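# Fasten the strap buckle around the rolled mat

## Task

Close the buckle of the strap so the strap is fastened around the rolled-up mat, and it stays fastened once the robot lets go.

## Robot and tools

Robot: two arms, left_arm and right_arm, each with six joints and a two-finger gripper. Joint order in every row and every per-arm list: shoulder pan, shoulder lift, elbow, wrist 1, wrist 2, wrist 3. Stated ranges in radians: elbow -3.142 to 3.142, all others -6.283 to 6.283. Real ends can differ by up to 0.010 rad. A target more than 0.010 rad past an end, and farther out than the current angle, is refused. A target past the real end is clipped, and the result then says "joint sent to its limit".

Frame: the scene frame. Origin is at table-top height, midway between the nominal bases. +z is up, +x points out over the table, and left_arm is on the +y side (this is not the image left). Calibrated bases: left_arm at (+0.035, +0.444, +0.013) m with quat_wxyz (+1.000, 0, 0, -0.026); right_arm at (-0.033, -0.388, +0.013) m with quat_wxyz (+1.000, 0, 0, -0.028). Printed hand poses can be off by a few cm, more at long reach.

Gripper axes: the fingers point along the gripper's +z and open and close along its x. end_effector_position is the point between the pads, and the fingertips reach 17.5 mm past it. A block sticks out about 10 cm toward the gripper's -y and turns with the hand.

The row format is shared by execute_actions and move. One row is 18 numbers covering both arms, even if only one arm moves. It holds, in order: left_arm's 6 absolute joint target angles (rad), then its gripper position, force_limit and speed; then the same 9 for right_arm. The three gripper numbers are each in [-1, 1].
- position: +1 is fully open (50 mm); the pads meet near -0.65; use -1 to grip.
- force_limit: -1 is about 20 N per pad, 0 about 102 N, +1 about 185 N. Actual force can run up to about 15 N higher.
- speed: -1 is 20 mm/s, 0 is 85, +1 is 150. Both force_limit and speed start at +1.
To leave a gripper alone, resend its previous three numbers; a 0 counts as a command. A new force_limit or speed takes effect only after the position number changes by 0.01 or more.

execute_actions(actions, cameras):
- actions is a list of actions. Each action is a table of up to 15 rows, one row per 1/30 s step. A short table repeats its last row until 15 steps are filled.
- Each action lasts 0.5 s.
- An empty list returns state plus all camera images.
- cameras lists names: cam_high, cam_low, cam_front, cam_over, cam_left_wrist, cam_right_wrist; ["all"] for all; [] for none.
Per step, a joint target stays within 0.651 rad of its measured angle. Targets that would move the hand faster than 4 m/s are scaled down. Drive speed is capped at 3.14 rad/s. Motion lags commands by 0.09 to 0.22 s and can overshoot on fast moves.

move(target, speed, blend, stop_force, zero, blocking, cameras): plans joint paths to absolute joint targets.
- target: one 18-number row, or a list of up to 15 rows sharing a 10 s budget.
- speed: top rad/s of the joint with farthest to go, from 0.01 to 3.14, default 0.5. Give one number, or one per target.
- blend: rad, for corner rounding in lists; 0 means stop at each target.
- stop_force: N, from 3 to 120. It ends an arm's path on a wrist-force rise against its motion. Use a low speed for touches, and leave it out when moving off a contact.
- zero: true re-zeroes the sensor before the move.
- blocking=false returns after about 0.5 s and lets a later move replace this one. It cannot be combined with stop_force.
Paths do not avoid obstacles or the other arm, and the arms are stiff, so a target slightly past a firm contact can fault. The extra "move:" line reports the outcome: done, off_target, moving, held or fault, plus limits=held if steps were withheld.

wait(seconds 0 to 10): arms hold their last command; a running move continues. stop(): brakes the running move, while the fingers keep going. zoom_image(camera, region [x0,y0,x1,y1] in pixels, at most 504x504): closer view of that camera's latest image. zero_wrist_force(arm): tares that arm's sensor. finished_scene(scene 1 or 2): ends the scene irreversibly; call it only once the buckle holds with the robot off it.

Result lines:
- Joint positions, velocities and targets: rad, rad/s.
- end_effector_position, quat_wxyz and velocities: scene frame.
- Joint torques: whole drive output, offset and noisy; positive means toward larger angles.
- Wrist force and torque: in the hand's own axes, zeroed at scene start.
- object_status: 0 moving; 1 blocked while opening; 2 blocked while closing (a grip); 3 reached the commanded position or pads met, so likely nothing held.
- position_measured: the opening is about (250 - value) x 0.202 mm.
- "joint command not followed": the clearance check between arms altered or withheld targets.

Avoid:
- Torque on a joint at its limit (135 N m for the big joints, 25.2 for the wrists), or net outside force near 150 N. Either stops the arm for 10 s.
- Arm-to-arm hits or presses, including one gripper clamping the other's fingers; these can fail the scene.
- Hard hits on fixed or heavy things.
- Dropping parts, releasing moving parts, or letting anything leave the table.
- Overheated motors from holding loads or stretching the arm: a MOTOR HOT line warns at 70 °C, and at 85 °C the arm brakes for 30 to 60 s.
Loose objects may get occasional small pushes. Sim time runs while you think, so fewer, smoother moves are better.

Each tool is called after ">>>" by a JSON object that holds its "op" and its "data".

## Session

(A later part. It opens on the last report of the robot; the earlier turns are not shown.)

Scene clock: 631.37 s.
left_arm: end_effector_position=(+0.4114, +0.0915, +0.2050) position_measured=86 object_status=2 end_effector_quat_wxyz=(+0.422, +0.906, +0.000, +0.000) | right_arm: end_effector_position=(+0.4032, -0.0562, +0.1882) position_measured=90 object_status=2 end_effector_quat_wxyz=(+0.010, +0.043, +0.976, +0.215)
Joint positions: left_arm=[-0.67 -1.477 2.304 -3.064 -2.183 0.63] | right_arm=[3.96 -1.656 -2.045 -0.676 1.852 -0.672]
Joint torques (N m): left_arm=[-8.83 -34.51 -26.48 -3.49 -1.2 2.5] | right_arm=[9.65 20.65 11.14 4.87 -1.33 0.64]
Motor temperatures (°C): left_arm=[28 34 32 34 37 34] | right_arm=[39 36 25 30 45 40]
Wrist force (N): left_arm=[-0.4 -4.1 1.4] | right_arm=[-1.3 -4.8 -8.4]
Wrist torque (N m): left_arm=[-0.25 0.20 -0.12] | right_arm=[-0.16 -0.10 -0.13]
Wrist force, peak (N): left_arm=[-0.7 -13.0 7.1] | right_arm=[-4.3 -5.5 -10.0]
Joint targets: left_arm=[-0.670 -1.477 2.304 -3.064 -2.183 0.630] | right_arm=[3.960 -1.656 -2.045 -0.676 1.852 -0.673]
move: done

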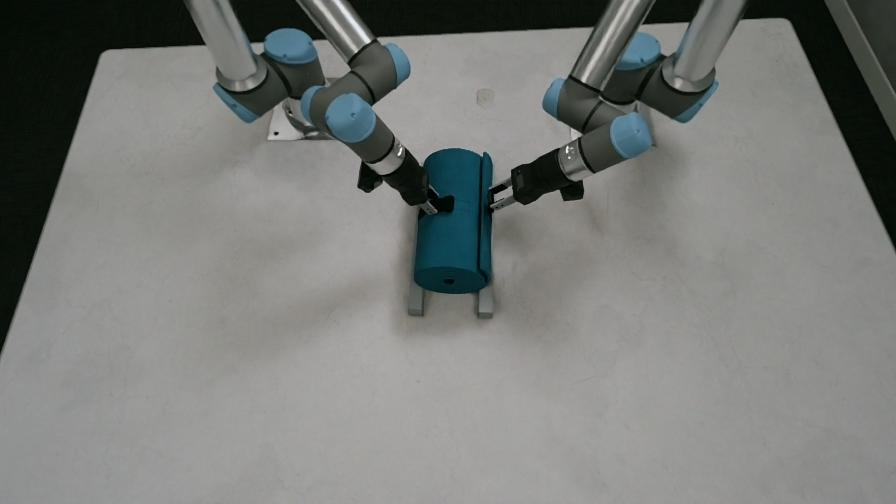

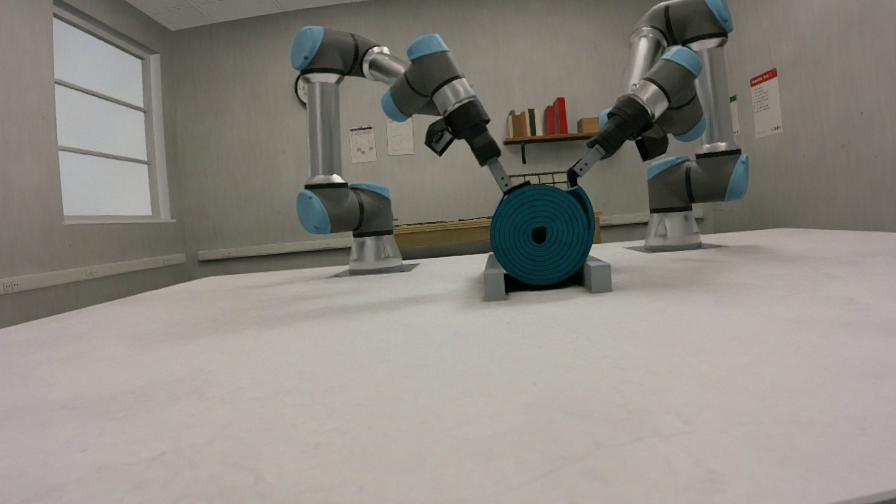

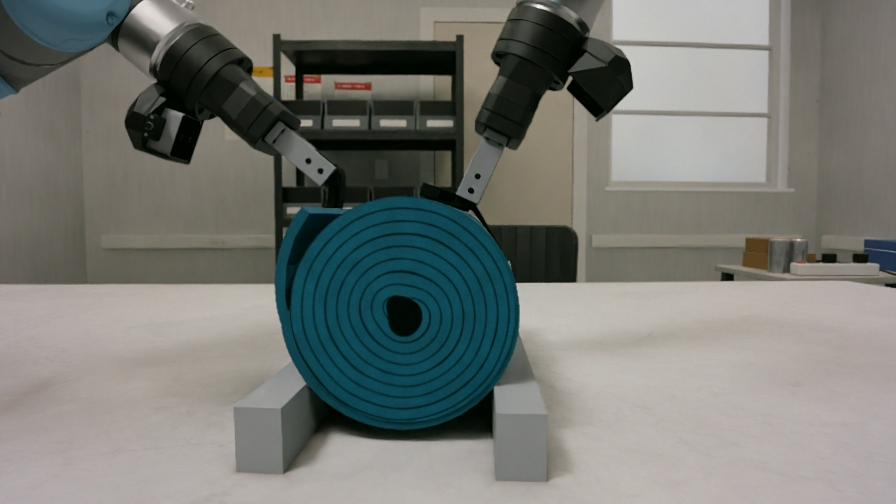

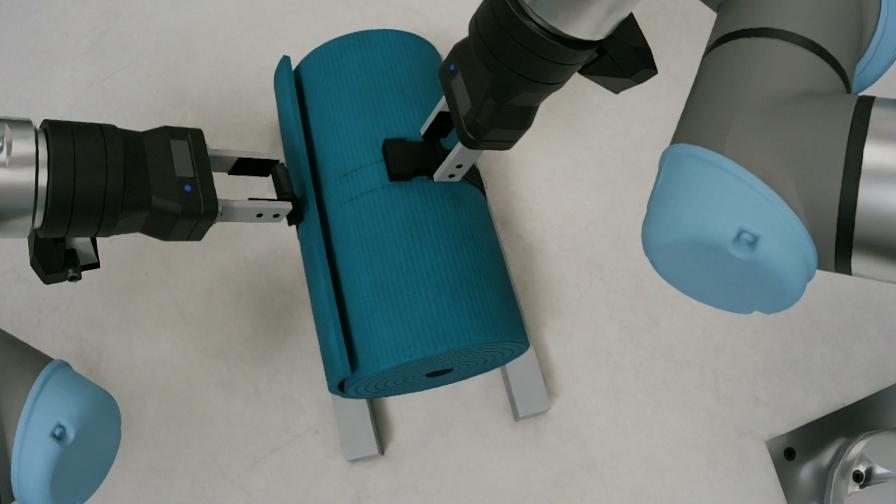

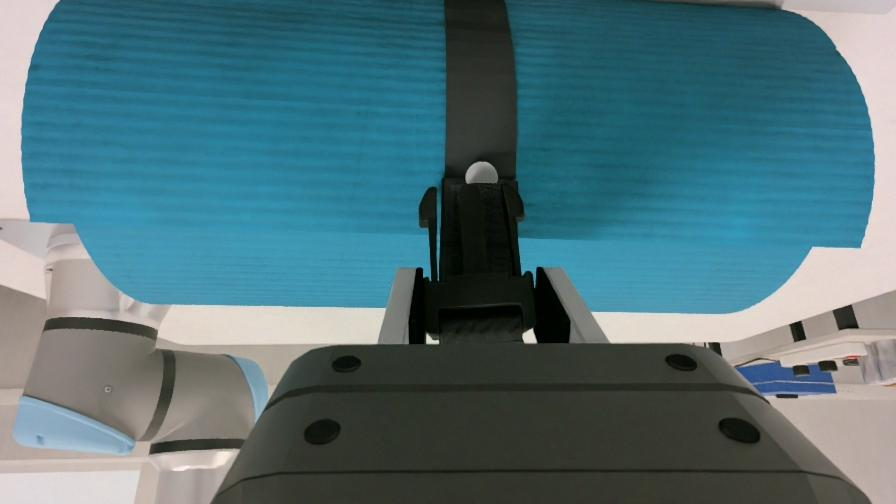

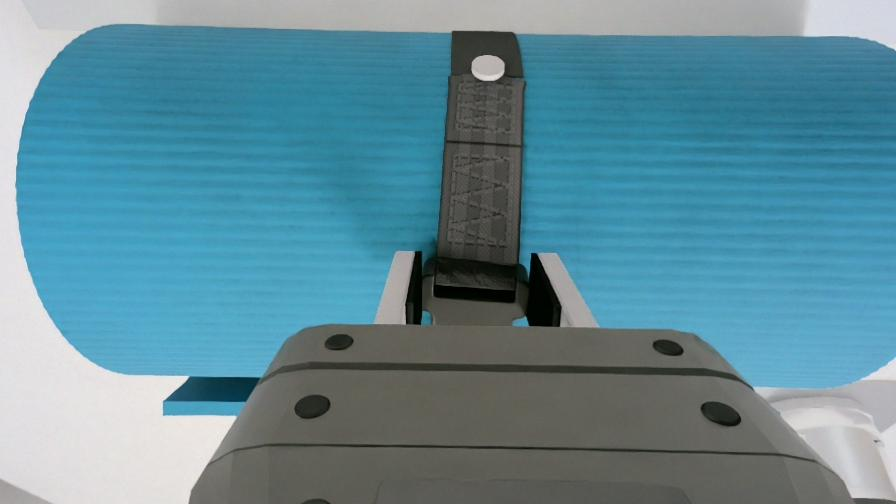

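>>> {"op": "move", "data": {"target": [[-0.5886,-1.0120,2.2823,-4.1243,-2.4814,0.2294,-1,-0.4,-1,3.9602,-1.6563,-2.0448,-0.6763,1.8517,-0.6725,-1,-0.6,-1],[-0.6412,-0.9809,2.2537,-4.1447,-2.4304,0.2065,-1,-0.4,-1,3.9602,-1.6563,-2.0448,-0.6763,1.8517,-0.6725,-1,-0.6,-1]], "speed": 0.35, "blend": 0.03, "cameras": ["cam_left_wrist","cam_front","cam_over","cam_right_wrist"]}}

>>> {"op": "zoom_image", "data": {"camera": "cam_front", "region": [230, 80, 530, 300]}}

>>> {"op": "zoom_image", "data": {"camera": "cam_over", "region": [200, 80, 500, 300]}}

Scene clock: 653.37 s.
left_arm: end_effector_position=(+0.4113, +0.0495, +0.2045) position_measured=86 object_status=2 end_effector_quat_wxyz=(+0.643, +0.766, +0.000, +0.000) | right_arm: end_effector_position=(+0.4032, -0.0562, +0.1881) position_measured=90 object_status=2 end_effector_quat_wxyz=(+0.010, +0.043, +0.976, +0.215)
Joint positions: left_arm=[-0.641 -0.981 2.254 -4.145 -2.431 0.207] | right_arm=[3.96 -1.656 -2.045 -0.676 1.852 -0.673]
Joint torques (N m): left_arm=[-9.36 -41.21 -10.88 -1.36 0.36 1.95] | right_arm=[10.13 30.23 13.48 2.27 1.04 -0.58]
Wrist force (N): left_arm=[-0.2 -11.4 -3.6] | right_arm=[-1.7 -5.8 -10.6]
Wrist torque (N m): left_arm=[-0.26 0.35 -0.21] | right_arm=[-0.18 -0.11 -0.12]
Wrist force, peak (N): left_arm=[-3.8 -18.2 0.6] | right_arm=[-2.1 -6.5 -10.9]
Joint targets: left_arm=[-0.641 -0.981 2.254 -4.145 -2.430 0.207] | right_arm=[3.960 -1.656 -2.045 -0.676 1.852 -0.673]
move: done; blend cut to 0.0263 rad at target 1
Images, in order (width x height): cam_front 896x504, cam_over 896x504, cam_left_wrist 896x504, cam_right_wrist 896x504.

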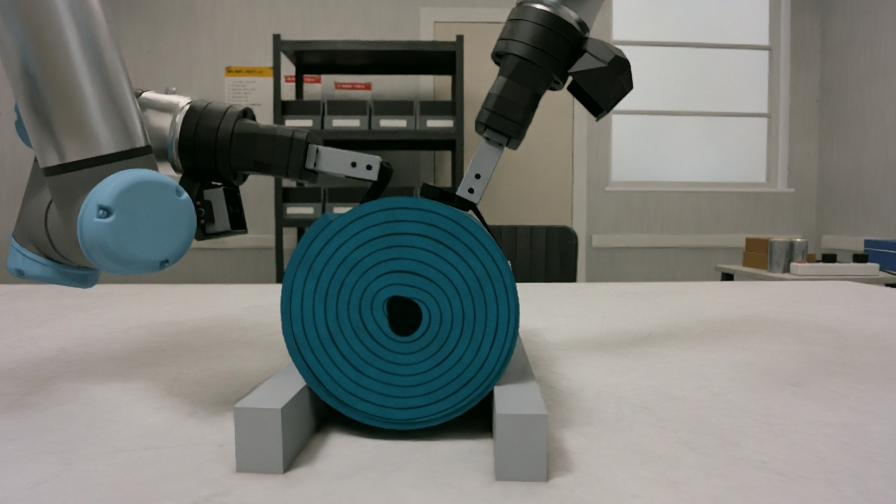

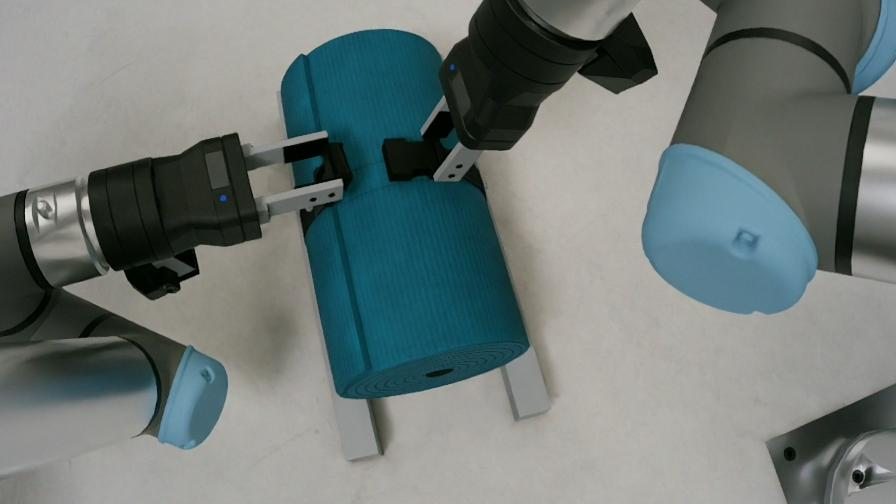

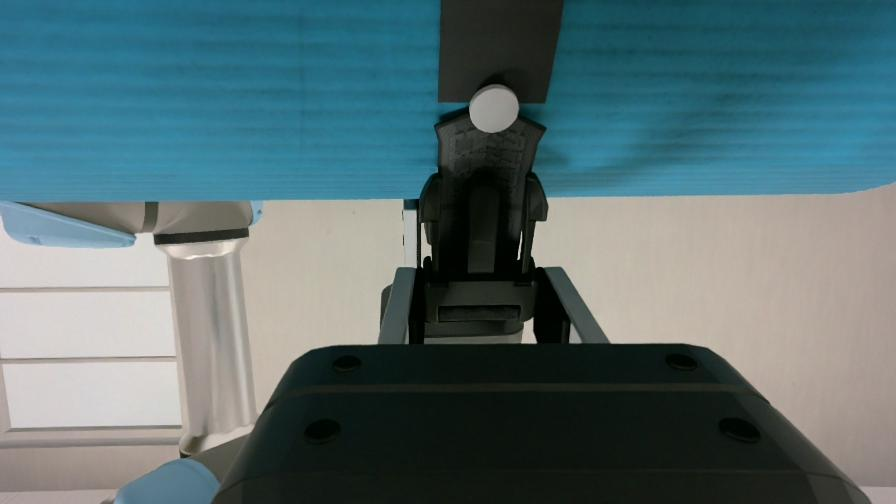

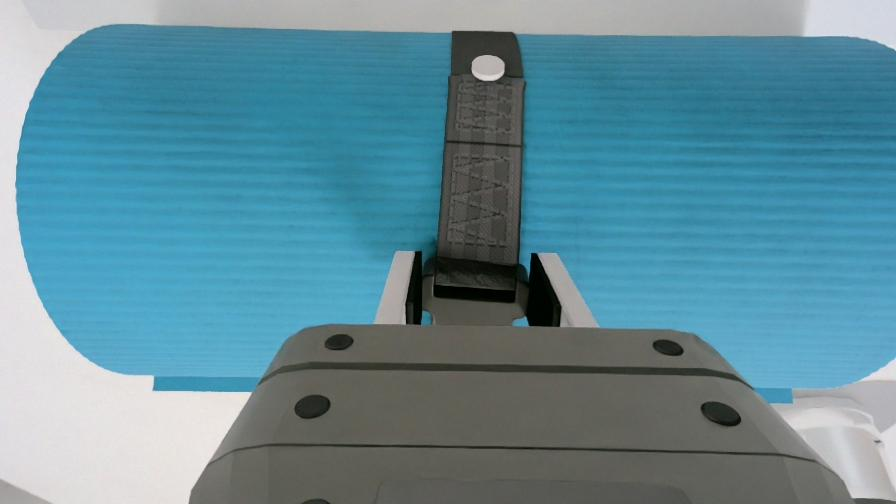

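Scaled by 1.680.

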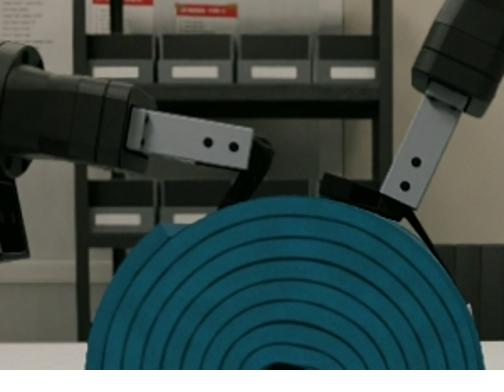

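Scaled by 1.680.

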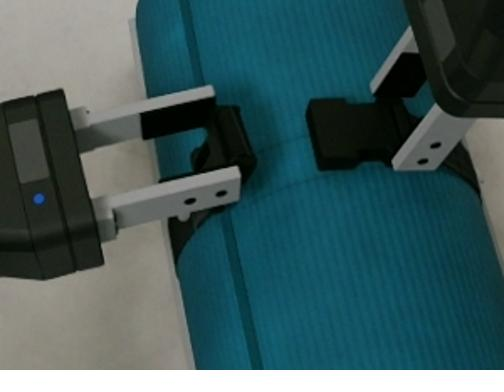

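>>> {"op": "move", "data": {"target": [-0.7144,-0.9581,2.2056,-4.1395,-2.3598,0.1789,-1,-0.4,-1,3.9602,-1.6563,-2.0448,-0.6763,1.8517,-0.6725,-1,-0.6,-1], "speed": 0.15, "stop_force": 35, "cameras": ["cam_left_wrist","cam_front","cam_over"]}}

>>> {"op": "zoom_image", "data": {"camera": "cam_front", "region": [230, 80, 530, 300]}}

>>> {"op": "zoom_image", "data": {"camera": "cam_over", "region": [200, 80, 500, 300]}}

Scene clock: 686.00 s.
left_arm: end_effector_position=(+0.4112, +0.0115, +0.2025) position_measured=86 object_status=2 end_effector_quat_wxyz=(+0.643, +0.766, +0.000, +0.000) | right_arm: end_effector_position=(+0.4031, -0.0562, +0.1881) position_measured=90 object_status=2 end_effector_quat_wxyz=(+0.010, +0.043, +0.976, +0.215)
Joint positions: left_arm=[-0.714 -0.958 2.206 -4.139 -2.36 0.179] | right_arm=[3.96 -1.656 -2.045 -0.676 1.852 -0.673]
Joint torques (N m): left_arm=[3.03 -41.86 0.59 1.96 -2.98 2.34] | right_arm=[7.24 27.57 15.64 3.33 2.57 -0.64]
Wrist force (N): left_arm=[7.6 5.7 -7.2] | right_arm=[2.0 -4.3 -13.8]
Wrist torque (N m): left_arm=[-0.23 0.41 -0.17] | right_arm=[-0.05 -0.24 -0.52]
Wrist force, peak (N): left_arm=[5.9 6.0 -16.8] | right_arm=[0.7 -9.5 -17.6]
Joint targets: left_arm=[-0.714 -0.958 2.206 -4.139 -2.360 0.179] | right_arm=[3.960 -1.656 -2.045 -0.676 1.852 -0.673]
move: done
Images, in order (width x height): cam_front 896x504, cam_over 896x504, cam_left_wrist 896x504.

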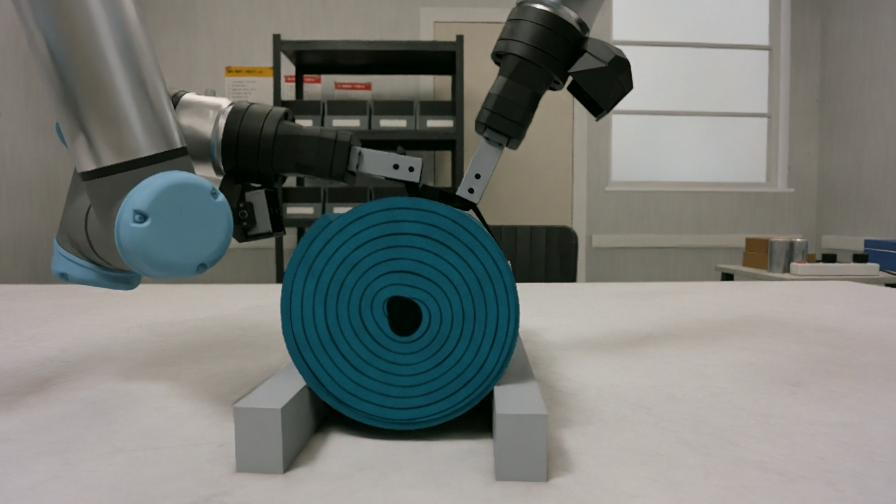

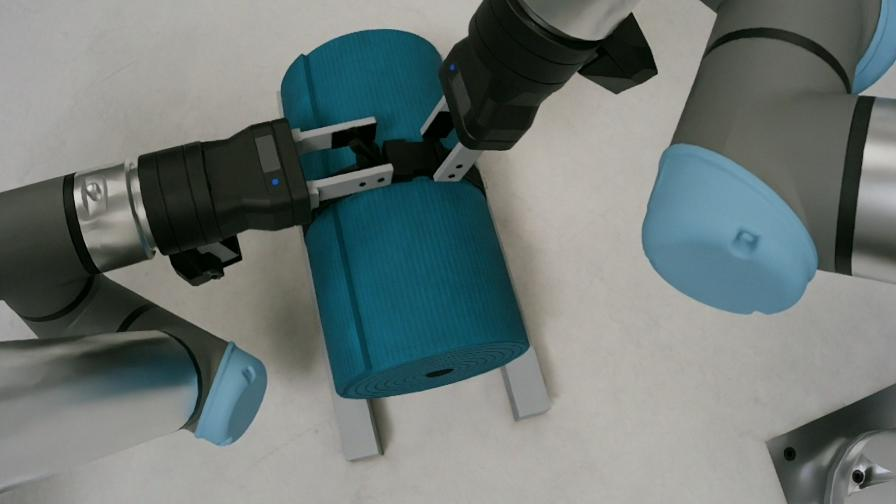

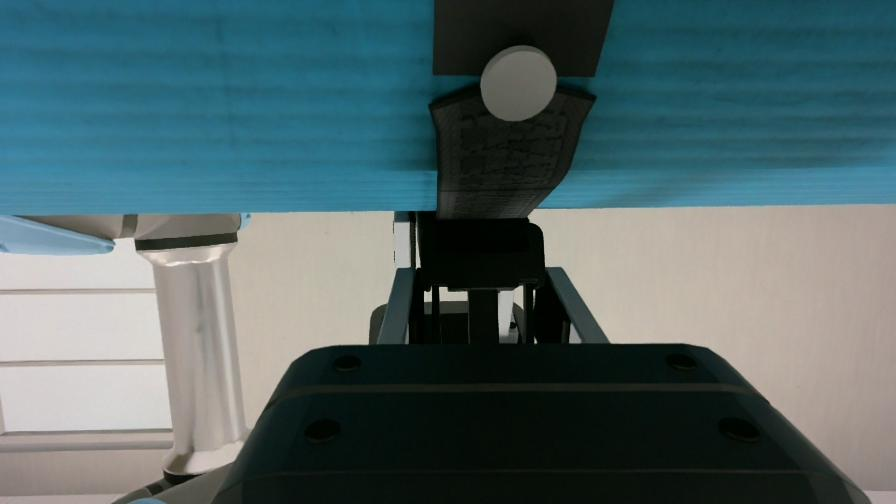

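Scaled by 1.680.

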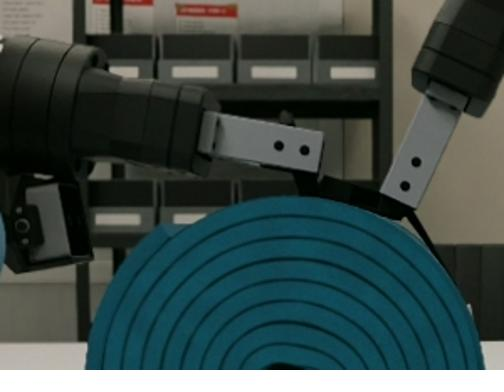

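Scaled by 1.680.

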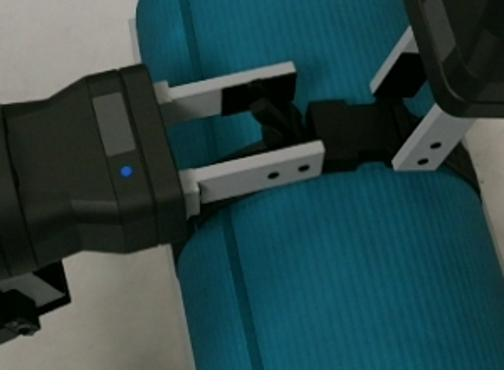

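>>> {"op": "zoom_image", "data": {"camera": "cam_left_wrist", "region": [380, 190, 580, 350]}}

>>> {"op": "zoom_image", "data": {"camera": "cam_front", "region": [340, 130, 500, 220]}}

>>> {"op": "zoom_image", "data": {"camera": "cam_over", "region": [300, 90, 460, 220]}}

Scaled by 2.520.

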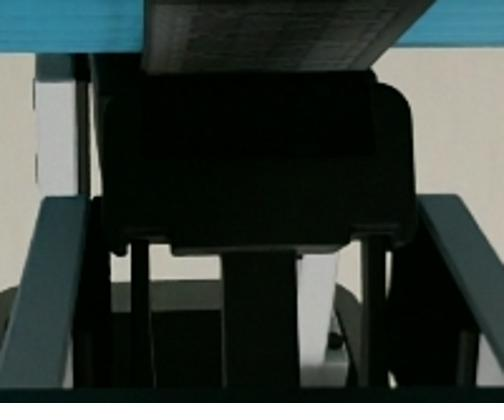

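Scaled by 3.150.

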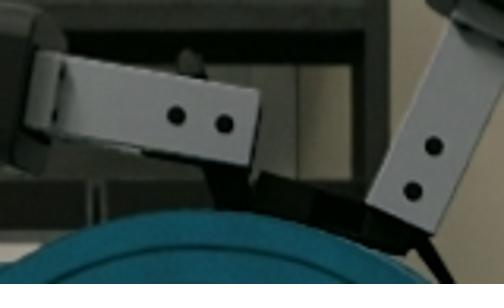

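Scaled by 3.150.

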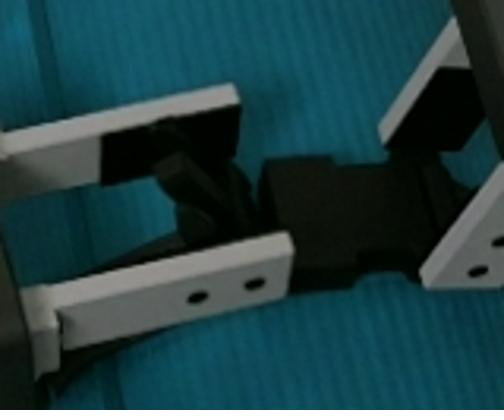

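>>> {"op": "move", "data": {"target": [[-0.6807,-0.9921,2.2308,-4.1221,-2.3924,0.1910,-1,-0.4,-1,3.9602,-1.6563,-2.0448,-0.6763,1.8517,-0.6725,-1,-0.6,-1],[-0.8623,-1.5206,2.0865,-2.5656,-1.8809,0.5886,-1,-0.4,-1,3.9602,-1.6563,-2.0448,-0.6763,1.8517,-0.6725,-1,-0.6,-1]], "speed": 0.4, "blend": 0.02, "cameras": ["cam_left_wrist","cam_front","cam_over"]}}

>>> {"op": "zoom_image", "data": {"camera": "cam_front", "region": [280, 130, 500, 250]}}

>>> {"op": "zoom_image", "data": {"camera": "cam_left_wrist", "region": [330, 150, 630, 350]}}

Scene clock: 726.83 s.
left_arm: end_effector_position=(+0.4113, +0.0444, +0.2066) position_measured=86 object_status=2 end_effector_quat_wxyz=(+0.259, +0.966, +0.000, +0.000) | right_arm: end_effector_position=(+0.4032, -0.0562, +0.1881) position_measured=90 object_status=2 end_effector_quat_wxyz=(+0.010, +0.043, +0.976, +0.215)
Joint positions: left_arm=[-0.862 -1.521 2.086 -2.566 -1.881 0.589] | right_arm=[3.96 -1.656 -2.045 -0.676 1.852 -0.673]
Joint torques (N m): left_arm=[8.82 -20.5 -14.91 -2.71 -1.69 -2.57] | right_arm=[2.68 19.66 19.55 5.05 -0.86 -0.5]
Wrist force (N): left_arm=[-0.8 -0.7 0.7] | right_arm=[-0.4 -6.5 -9.5]
Wrist torque (N m): left_arm=[-0.06 0.16 -0.14] | right_arm=[-0.19 -0.11 -0.12]
Wrist force, peak (N): left_arm=[-0.5 1.3 -17.0] | right_arm=[0.4 4.4 -17.2]
Joint targets: left_arm=[-0.862 -1.521 2.086 -2.566 -1.881 0.589] | right_arm=[3.960 -1.656 -2.045 -0.676 1.852 -0.673]
move: done; blend cut to 0.017 rad at target 1
Images, in order (width x height): cam_front 896x504, cam_over 896x504, cam_left_wrist 896x504.

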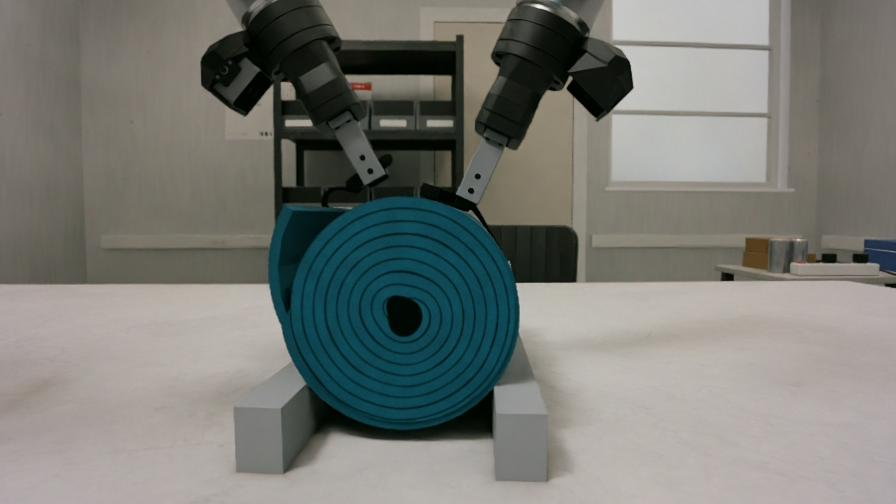

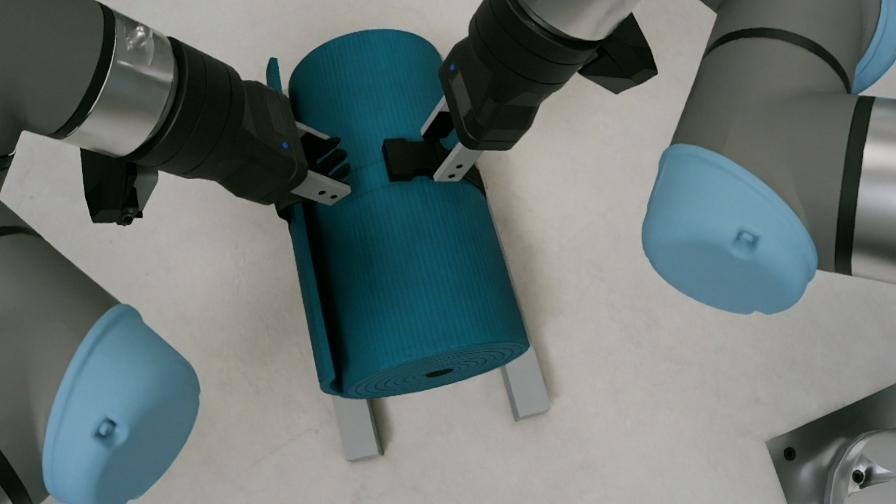

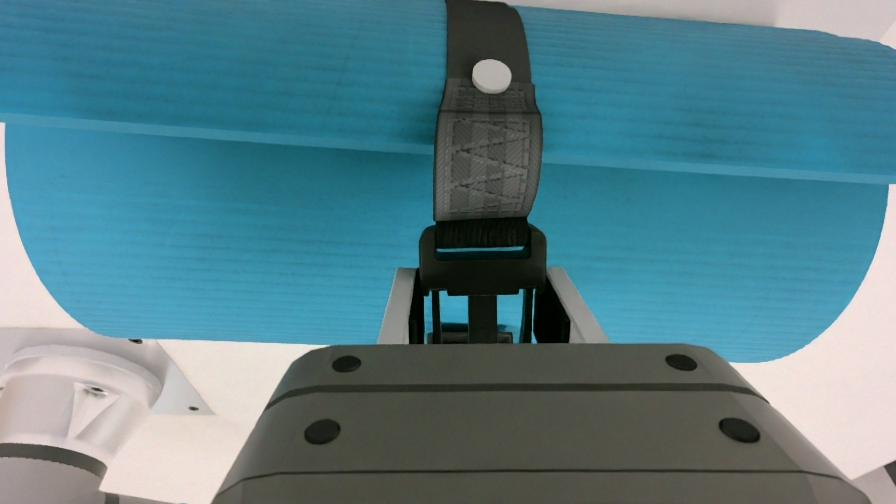

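Scaled by 2.291.

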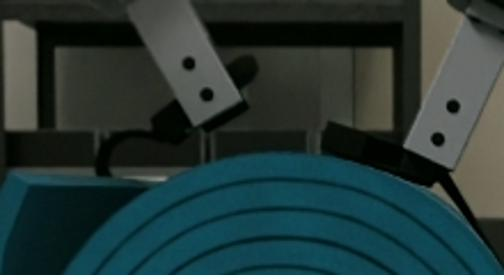

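Scaled by 1.680.

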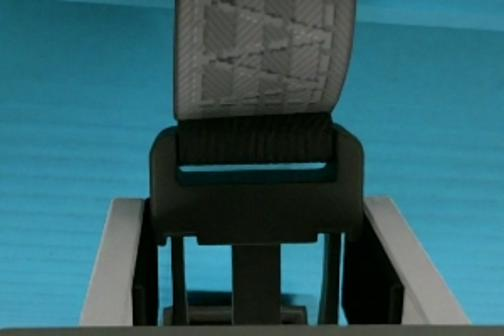

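>>> {"op": "move", "data": {"target": [-1.0742,-1.3137,1.5966,-1.6617,-1.4592,0.5204,-1,-0.4,-1,3.9602,-1.6454,-2.0331,-0.6989,1.8517,-0.6725,-1,-0.6,-1], "speed": 0.3, "cameras": ["cam_left_wrist","cam_front","cam_over","cam_right_wrist"]}}

>>> {"op": "zoom_image", "data": {"camera": "cam_front", "region": [300, 130, 500, 240]}}

>>> {"op": "zoom_image", "data": {"camera": "cam_over", "region": [260, 90, 500, 260]}}

>>> {"op": "zoom_image", "data": {"camera": "cam_left_wrist", "region": [330, 150, 630, 350]}}

Scene clock: 753.13 s.
left_arm: end_effector_position=(+0.4111, +0.0318, +0.2049) position_measured=86 object_status=2 end_effector_quat_wxyz=(-0.111, +0.993, -0.043, +0.005) | right_arm: end_effector_position=(+0.4032, -0.0562, +0.1961) position_measured=90 object_status=2 end_effector_quat_wxyz=(+0.010, +0.043, +0.976, +0.215)
Joint positions: left_arm=[-1.074 -1.314 1.597 -1.662 -1.459 0.52] | right_arm=[3.96 -1.645 -2.033 -0.699 1.852 -0.673]
Joint torques (N m): left_arm=[9.97 -46.91 -20.97 -3.31 -0.76 2.13] | right_arm=[7.45 34.63 31.9 5.41 -0.96 -0.47]
Wrist force (N): left_arm=[-0.3 1.0 0.2] | right_arm=[-0.4 -5.7 3.9]
Wrist torque (N m): left_arm=[0.18 0.06 0.10] | right_arm=[-0.07 0.07 -0.14]
Wrist force, peak (N): left_arm=[-0.8 -1.6 0.5] | right_arm=[-0.6 -6.5 -9.8]
Joint targets: left_arm=[-1.074 -1.314 1.597 -1.662 -1.459 0.520] | right_arm=[3.960 -1.645 -2.033 -0.699 1.852 -0.673]
move: done
Images, in order (width x height): cam_front 896x504, cam_over 896x504, cam_left_wrist 896x504, cam_right_wrist 896x504.

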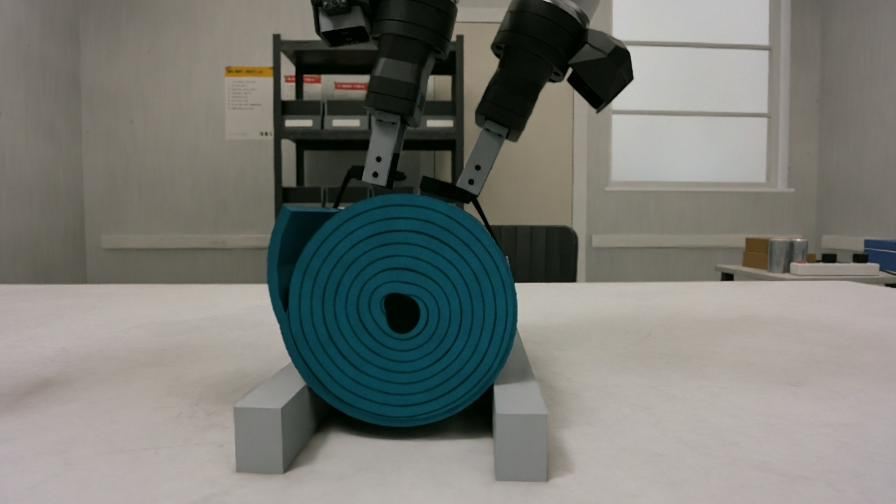

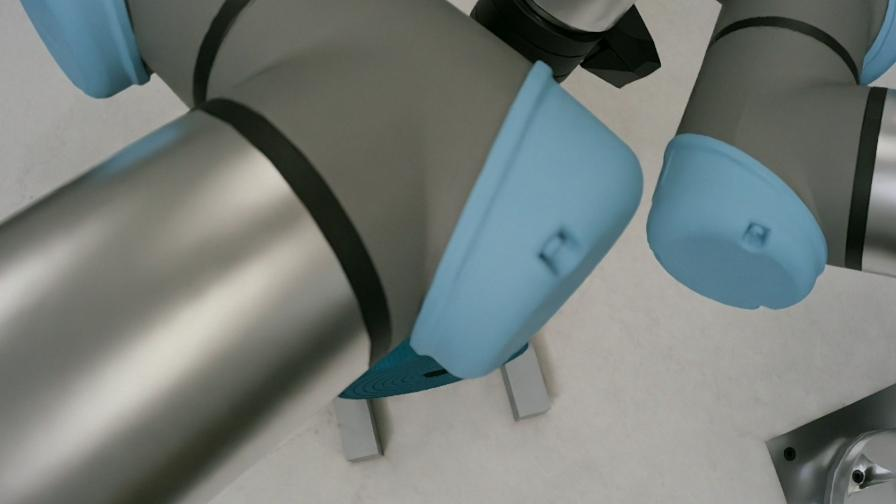

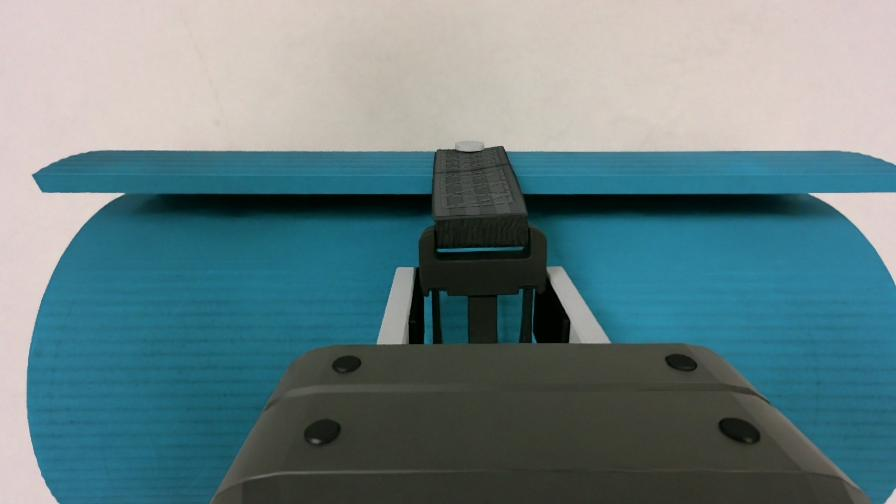

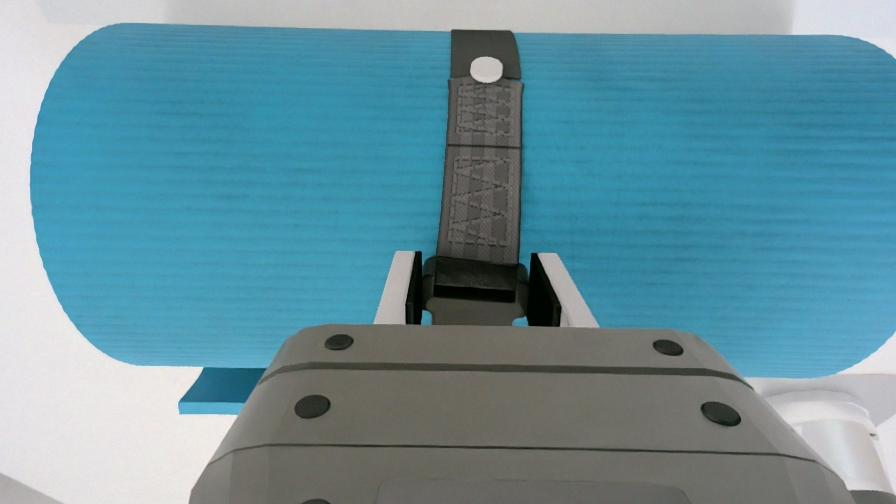

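Scaled by 2.520.

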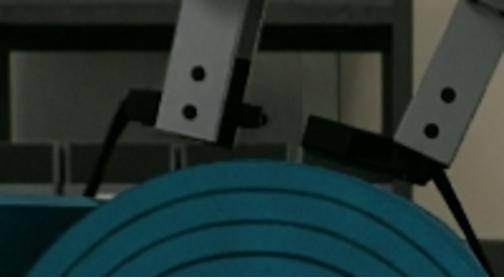

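Scaled by 2.100.

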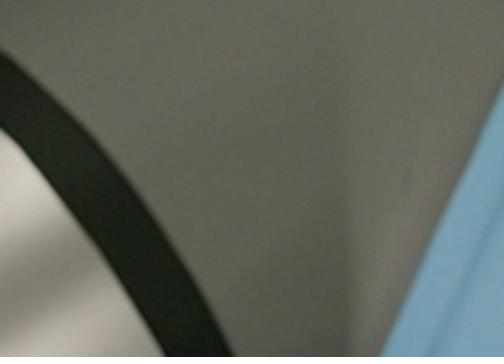

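Scaled by 1.680.

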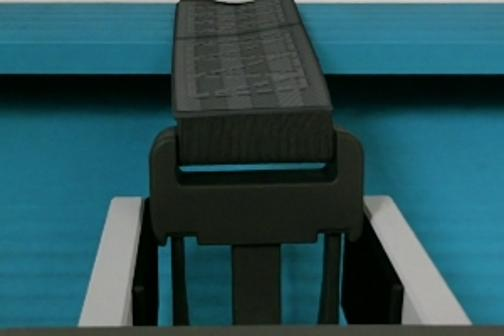

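>>> {"op": "move", "data": {"target": [[-1.0742,-1.3137,1.5966,-1.6617,-1.4592,0.5204,-1,-0.4,-1,3.9602,-1.6563,-2.0448,-0.6763,1.8517,-0.6725,-1,-0.6,-1]], "speed": 0.1}}

>>> {"op": "move", "data": {"target": [[-1.0742,-1.3137,1.5966,-1.6617,-1.4592,0.5204,-1,-0.4,-1,3.9602,-1.6563,-2.0448,-0.6763,1.8517,-0.6725,1,-0.6,-0.7],[-1.0742,-1.3137,1.5966,-1.6617,-1.4592,0.5204,-1,-0.4,-1,3.9446,-1.5375,-2.0237,-0.7719,1.7859,-0.4914,1,-0.6,-0.7],[-1.0742,-1.3137,1.5966,-1.6617,-1.4592,0.5204,-1,-0.4,-1,3.7605,-1.6006,-2.2007,-0.3670,2.1681,-0.7488,1,-0.6,-0.7]], "speed": 0.4, "cameras": ["cam_left_wrist","cam_front","cam_right_wrist"]}}

>>> {"op": "zoom_image", "data": {"camera": "cam_front", "region": [300, 130, 500, 240]}}

>>> {"op": "zoom_image", "data": {"camera": "cam_right_wrist", "region": [330, 100, 630, 330]}}

Scene clock: 789.00 s.
left_arm: end_effector_position=(+0.4111, +0.0318, +0.2050) position_measured=86 object_status=2 end_effector_quat_wxyz=(-0.111, +0.993, -0.043, +0.005) | right_arm: end_effector_position=(+0.4031, -0.0562, +0.1881) position_measured=90 object_status=2 end_effector_quat_wxyz=(+0.010, +0.043, +0.976, +0.215)
Joint positions: left_arm=[-1.074 -1.314 1.597 -1.662 -1.459 0.52] | right_arm=[3.96 -1.656 -2.045 -0.676 1.852 -0.673]
Joint torques (N m): left_arm=[9.39 -47.02 -26.96 -0.17 1.85 2.43] | right_arm=[6.28 25.09 25.06 2.44 -0.85 -0.4]
Wrist force (N): left_arm=[-0.5 1.2 0.0] | right_arm=[1.2 -6.7 -12.8]
Wrist torque (N m): left_arm=[0.20 0.08 0.10] | right_arm=[-0.19 -0.06 -0.13]
Wrist force, peak (N): left_arm=[-0.4 1.3 0.2] | right_arm=[1.6 -7.0 -13.2]
Joint targets: left_arm=[-1.074 -1.314 1.597 -1.662 -1.459 0.520] | right_arm=[3.960 -1.656 -2.045 -0.676 1.852 -0.673]
move: done

Scene clock: 792.00 s.
left_arm: end_effector_position=(+0.4111, +0.0318, +0.2050) position_measured=86 object_status=2 end_effector_quat_wxyz=(-0.111, +0.993, -0.043, +0.005) | right_arm: end_effector_position=(+0.3989, -0.1007, +0.2278) position_measured=3 object_status=3 end_effector_quat_wxyz=(+0.017, +0.041, +0.923, +0.382)
Joint positions: left_arm=[-1.074 -1.314 1.597 -1.662 -1.459 0.52] | right_arm=[3.761 -1.601 -2.201 -0.367 2.168 -0.749]
Joint torques (N m): left_arm=[8.68 -45.48 -28.11 -0.35 1.88 2.4] | right_arm=[-0.43 31.14 26.54 5 1.18 -0.39]
Wrist force (N): left_arm=[-0.3 1.0 -0.1] | right_arm=[-0.9 -0.1 0.1]
Wrist torque (N m): left_arm=[0.17 0.06 0.10] | right_arm=[0.00 0.25 -0.31]
Wrist force, peak (N): left_arm=[-0.5 1.2 -0.2] | right_arm=[0.1 -6.4 -10.6]
Joint targets: left_arm=[-1.074 -1.314 1.597 -1.662 -1.459 0.520] | right_arm=[3.760 -1.601 -2.201 -0.367 2.168 -0.749]
move: done
Images, in order (width x height): cam_front 896x504, cam_left_wrist 896x504, cam_right_wrist 896x504.

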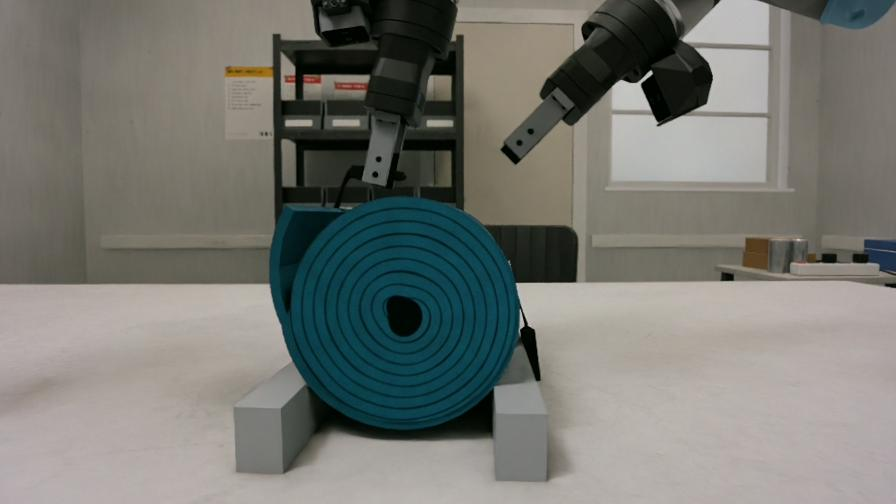

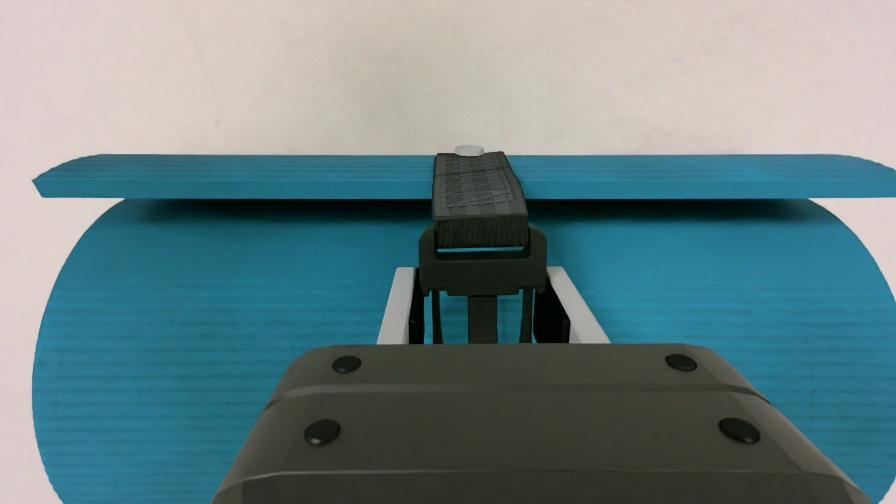

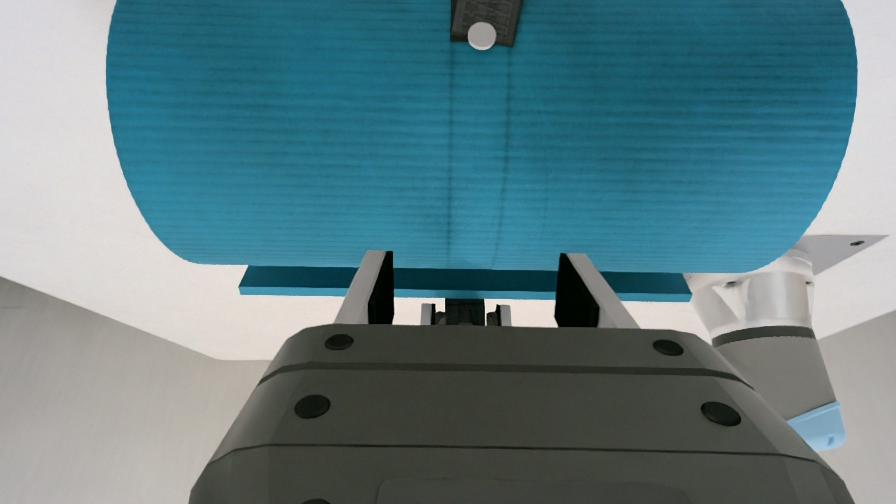

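Scaled by 2.520.

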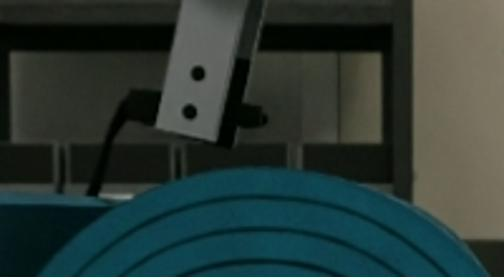

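Scaled by 1.680.

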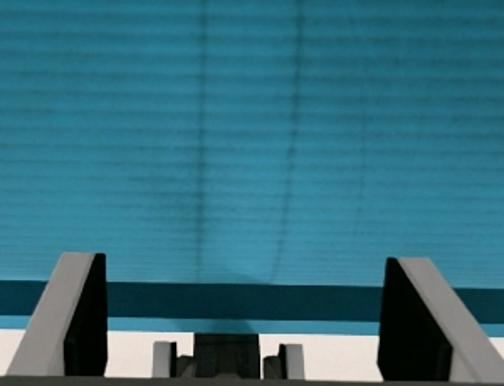

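>>> {"op": "move", "data": {"target": [-1.0742,-1.3137,1.5966,-1.6617,-1.4592,0.5204,-1,-0.4,-1,3.4805,-2.0544,-2.3087,0.1900,2.6264,-0.9686,1,-0.6,-0.7], "speed": 0.6, "cameras": ["cam_front","cam_right_wrist","cam_over"]}}

>>> {"op": "zoom_image", "data": {"camera": "cam_front", "region": [440, 240, 640, 420]}}

Scene clock: 811.33 s.
left_arm: end_effector_position=(+0.4111, +0.0318, +0.2050) position_measured=86 object_status=2 end_effector_quat_wxyz=(-0.111, +0.993, -0.043, +0.005) | right_arm: end_effector_position=(+0.4048, -0.1647, +0.1246) position_measured=3 object_status=3 end_effector_quat_wxyz=(+0.000, +0.000, +0.843, +0.537)
Joint positions: left_arm=[-1.074 -1.314 1.597 -1.662 -1.459 0.52] | right_arm=[3.481 -2.054 -2.309 0.19 2.626 -0.969]
Joint torques (N m): left_arm=[9.81 -44.21 -27.13 -0.21 1.76 2.36] | right_arm=[-5.04 22.28 18.92 4.8 1.75 0.45]
Wrist force (N): left_arm=[-0.5 1.0 -0.2] | right_arm=[-1.6 -0.4 0.7]
Wrist torque (N m): left_arm=[0.18 0.08 0.11] | right_arm=[0.01 0.46 -0.43]
Wrist force, peak (N): left_arm=[-0.5 1.2 -0.1] | right_arm=[-1.2 -3.0 0.2]
Joint targets: left_arm=[-1.074 -1.314 1.597 -1.662 -1.459 0.520] | right_arm=[3.481 -2.054 -2.309 0.190 2.626 -0.969]
move: done
Images, in order (width x height): cam_front 896x504, cam_over 896x504, cam_right_wrist 896x504.

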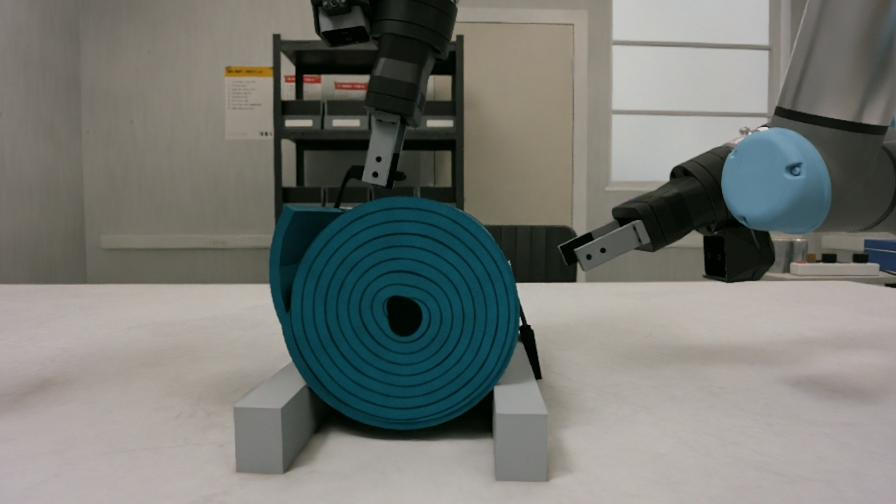

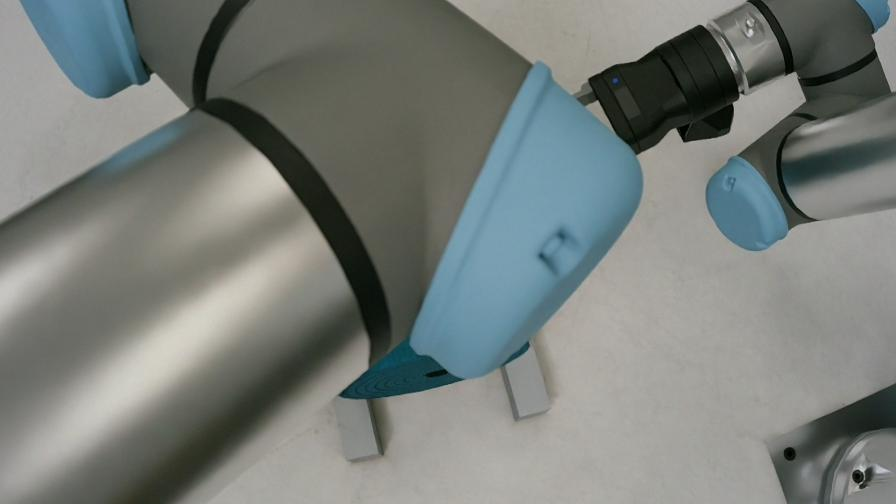

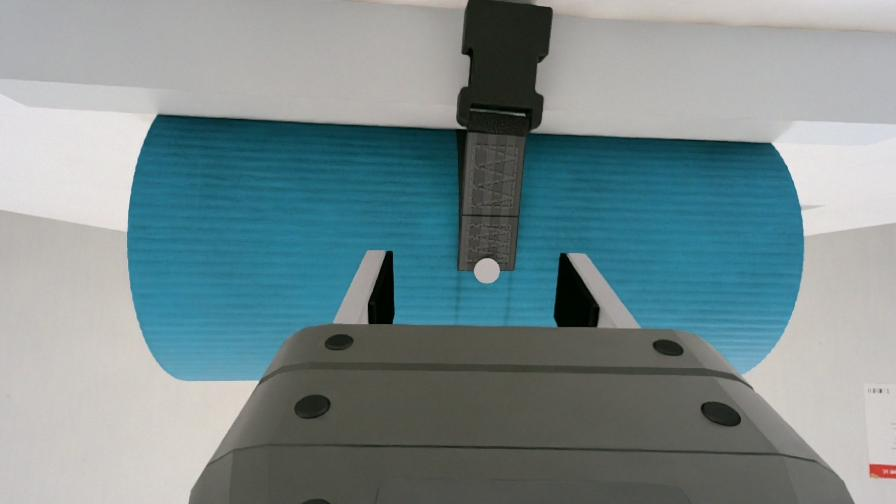

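Scaled by 2.520.

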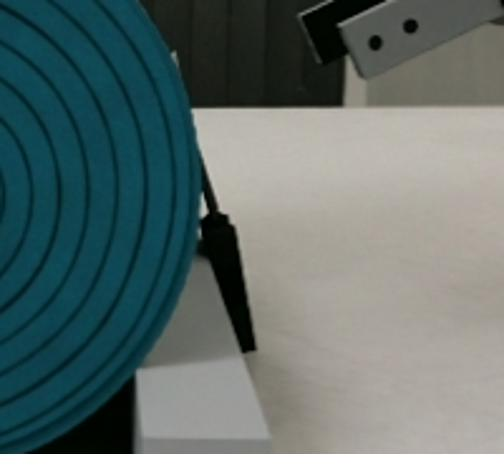

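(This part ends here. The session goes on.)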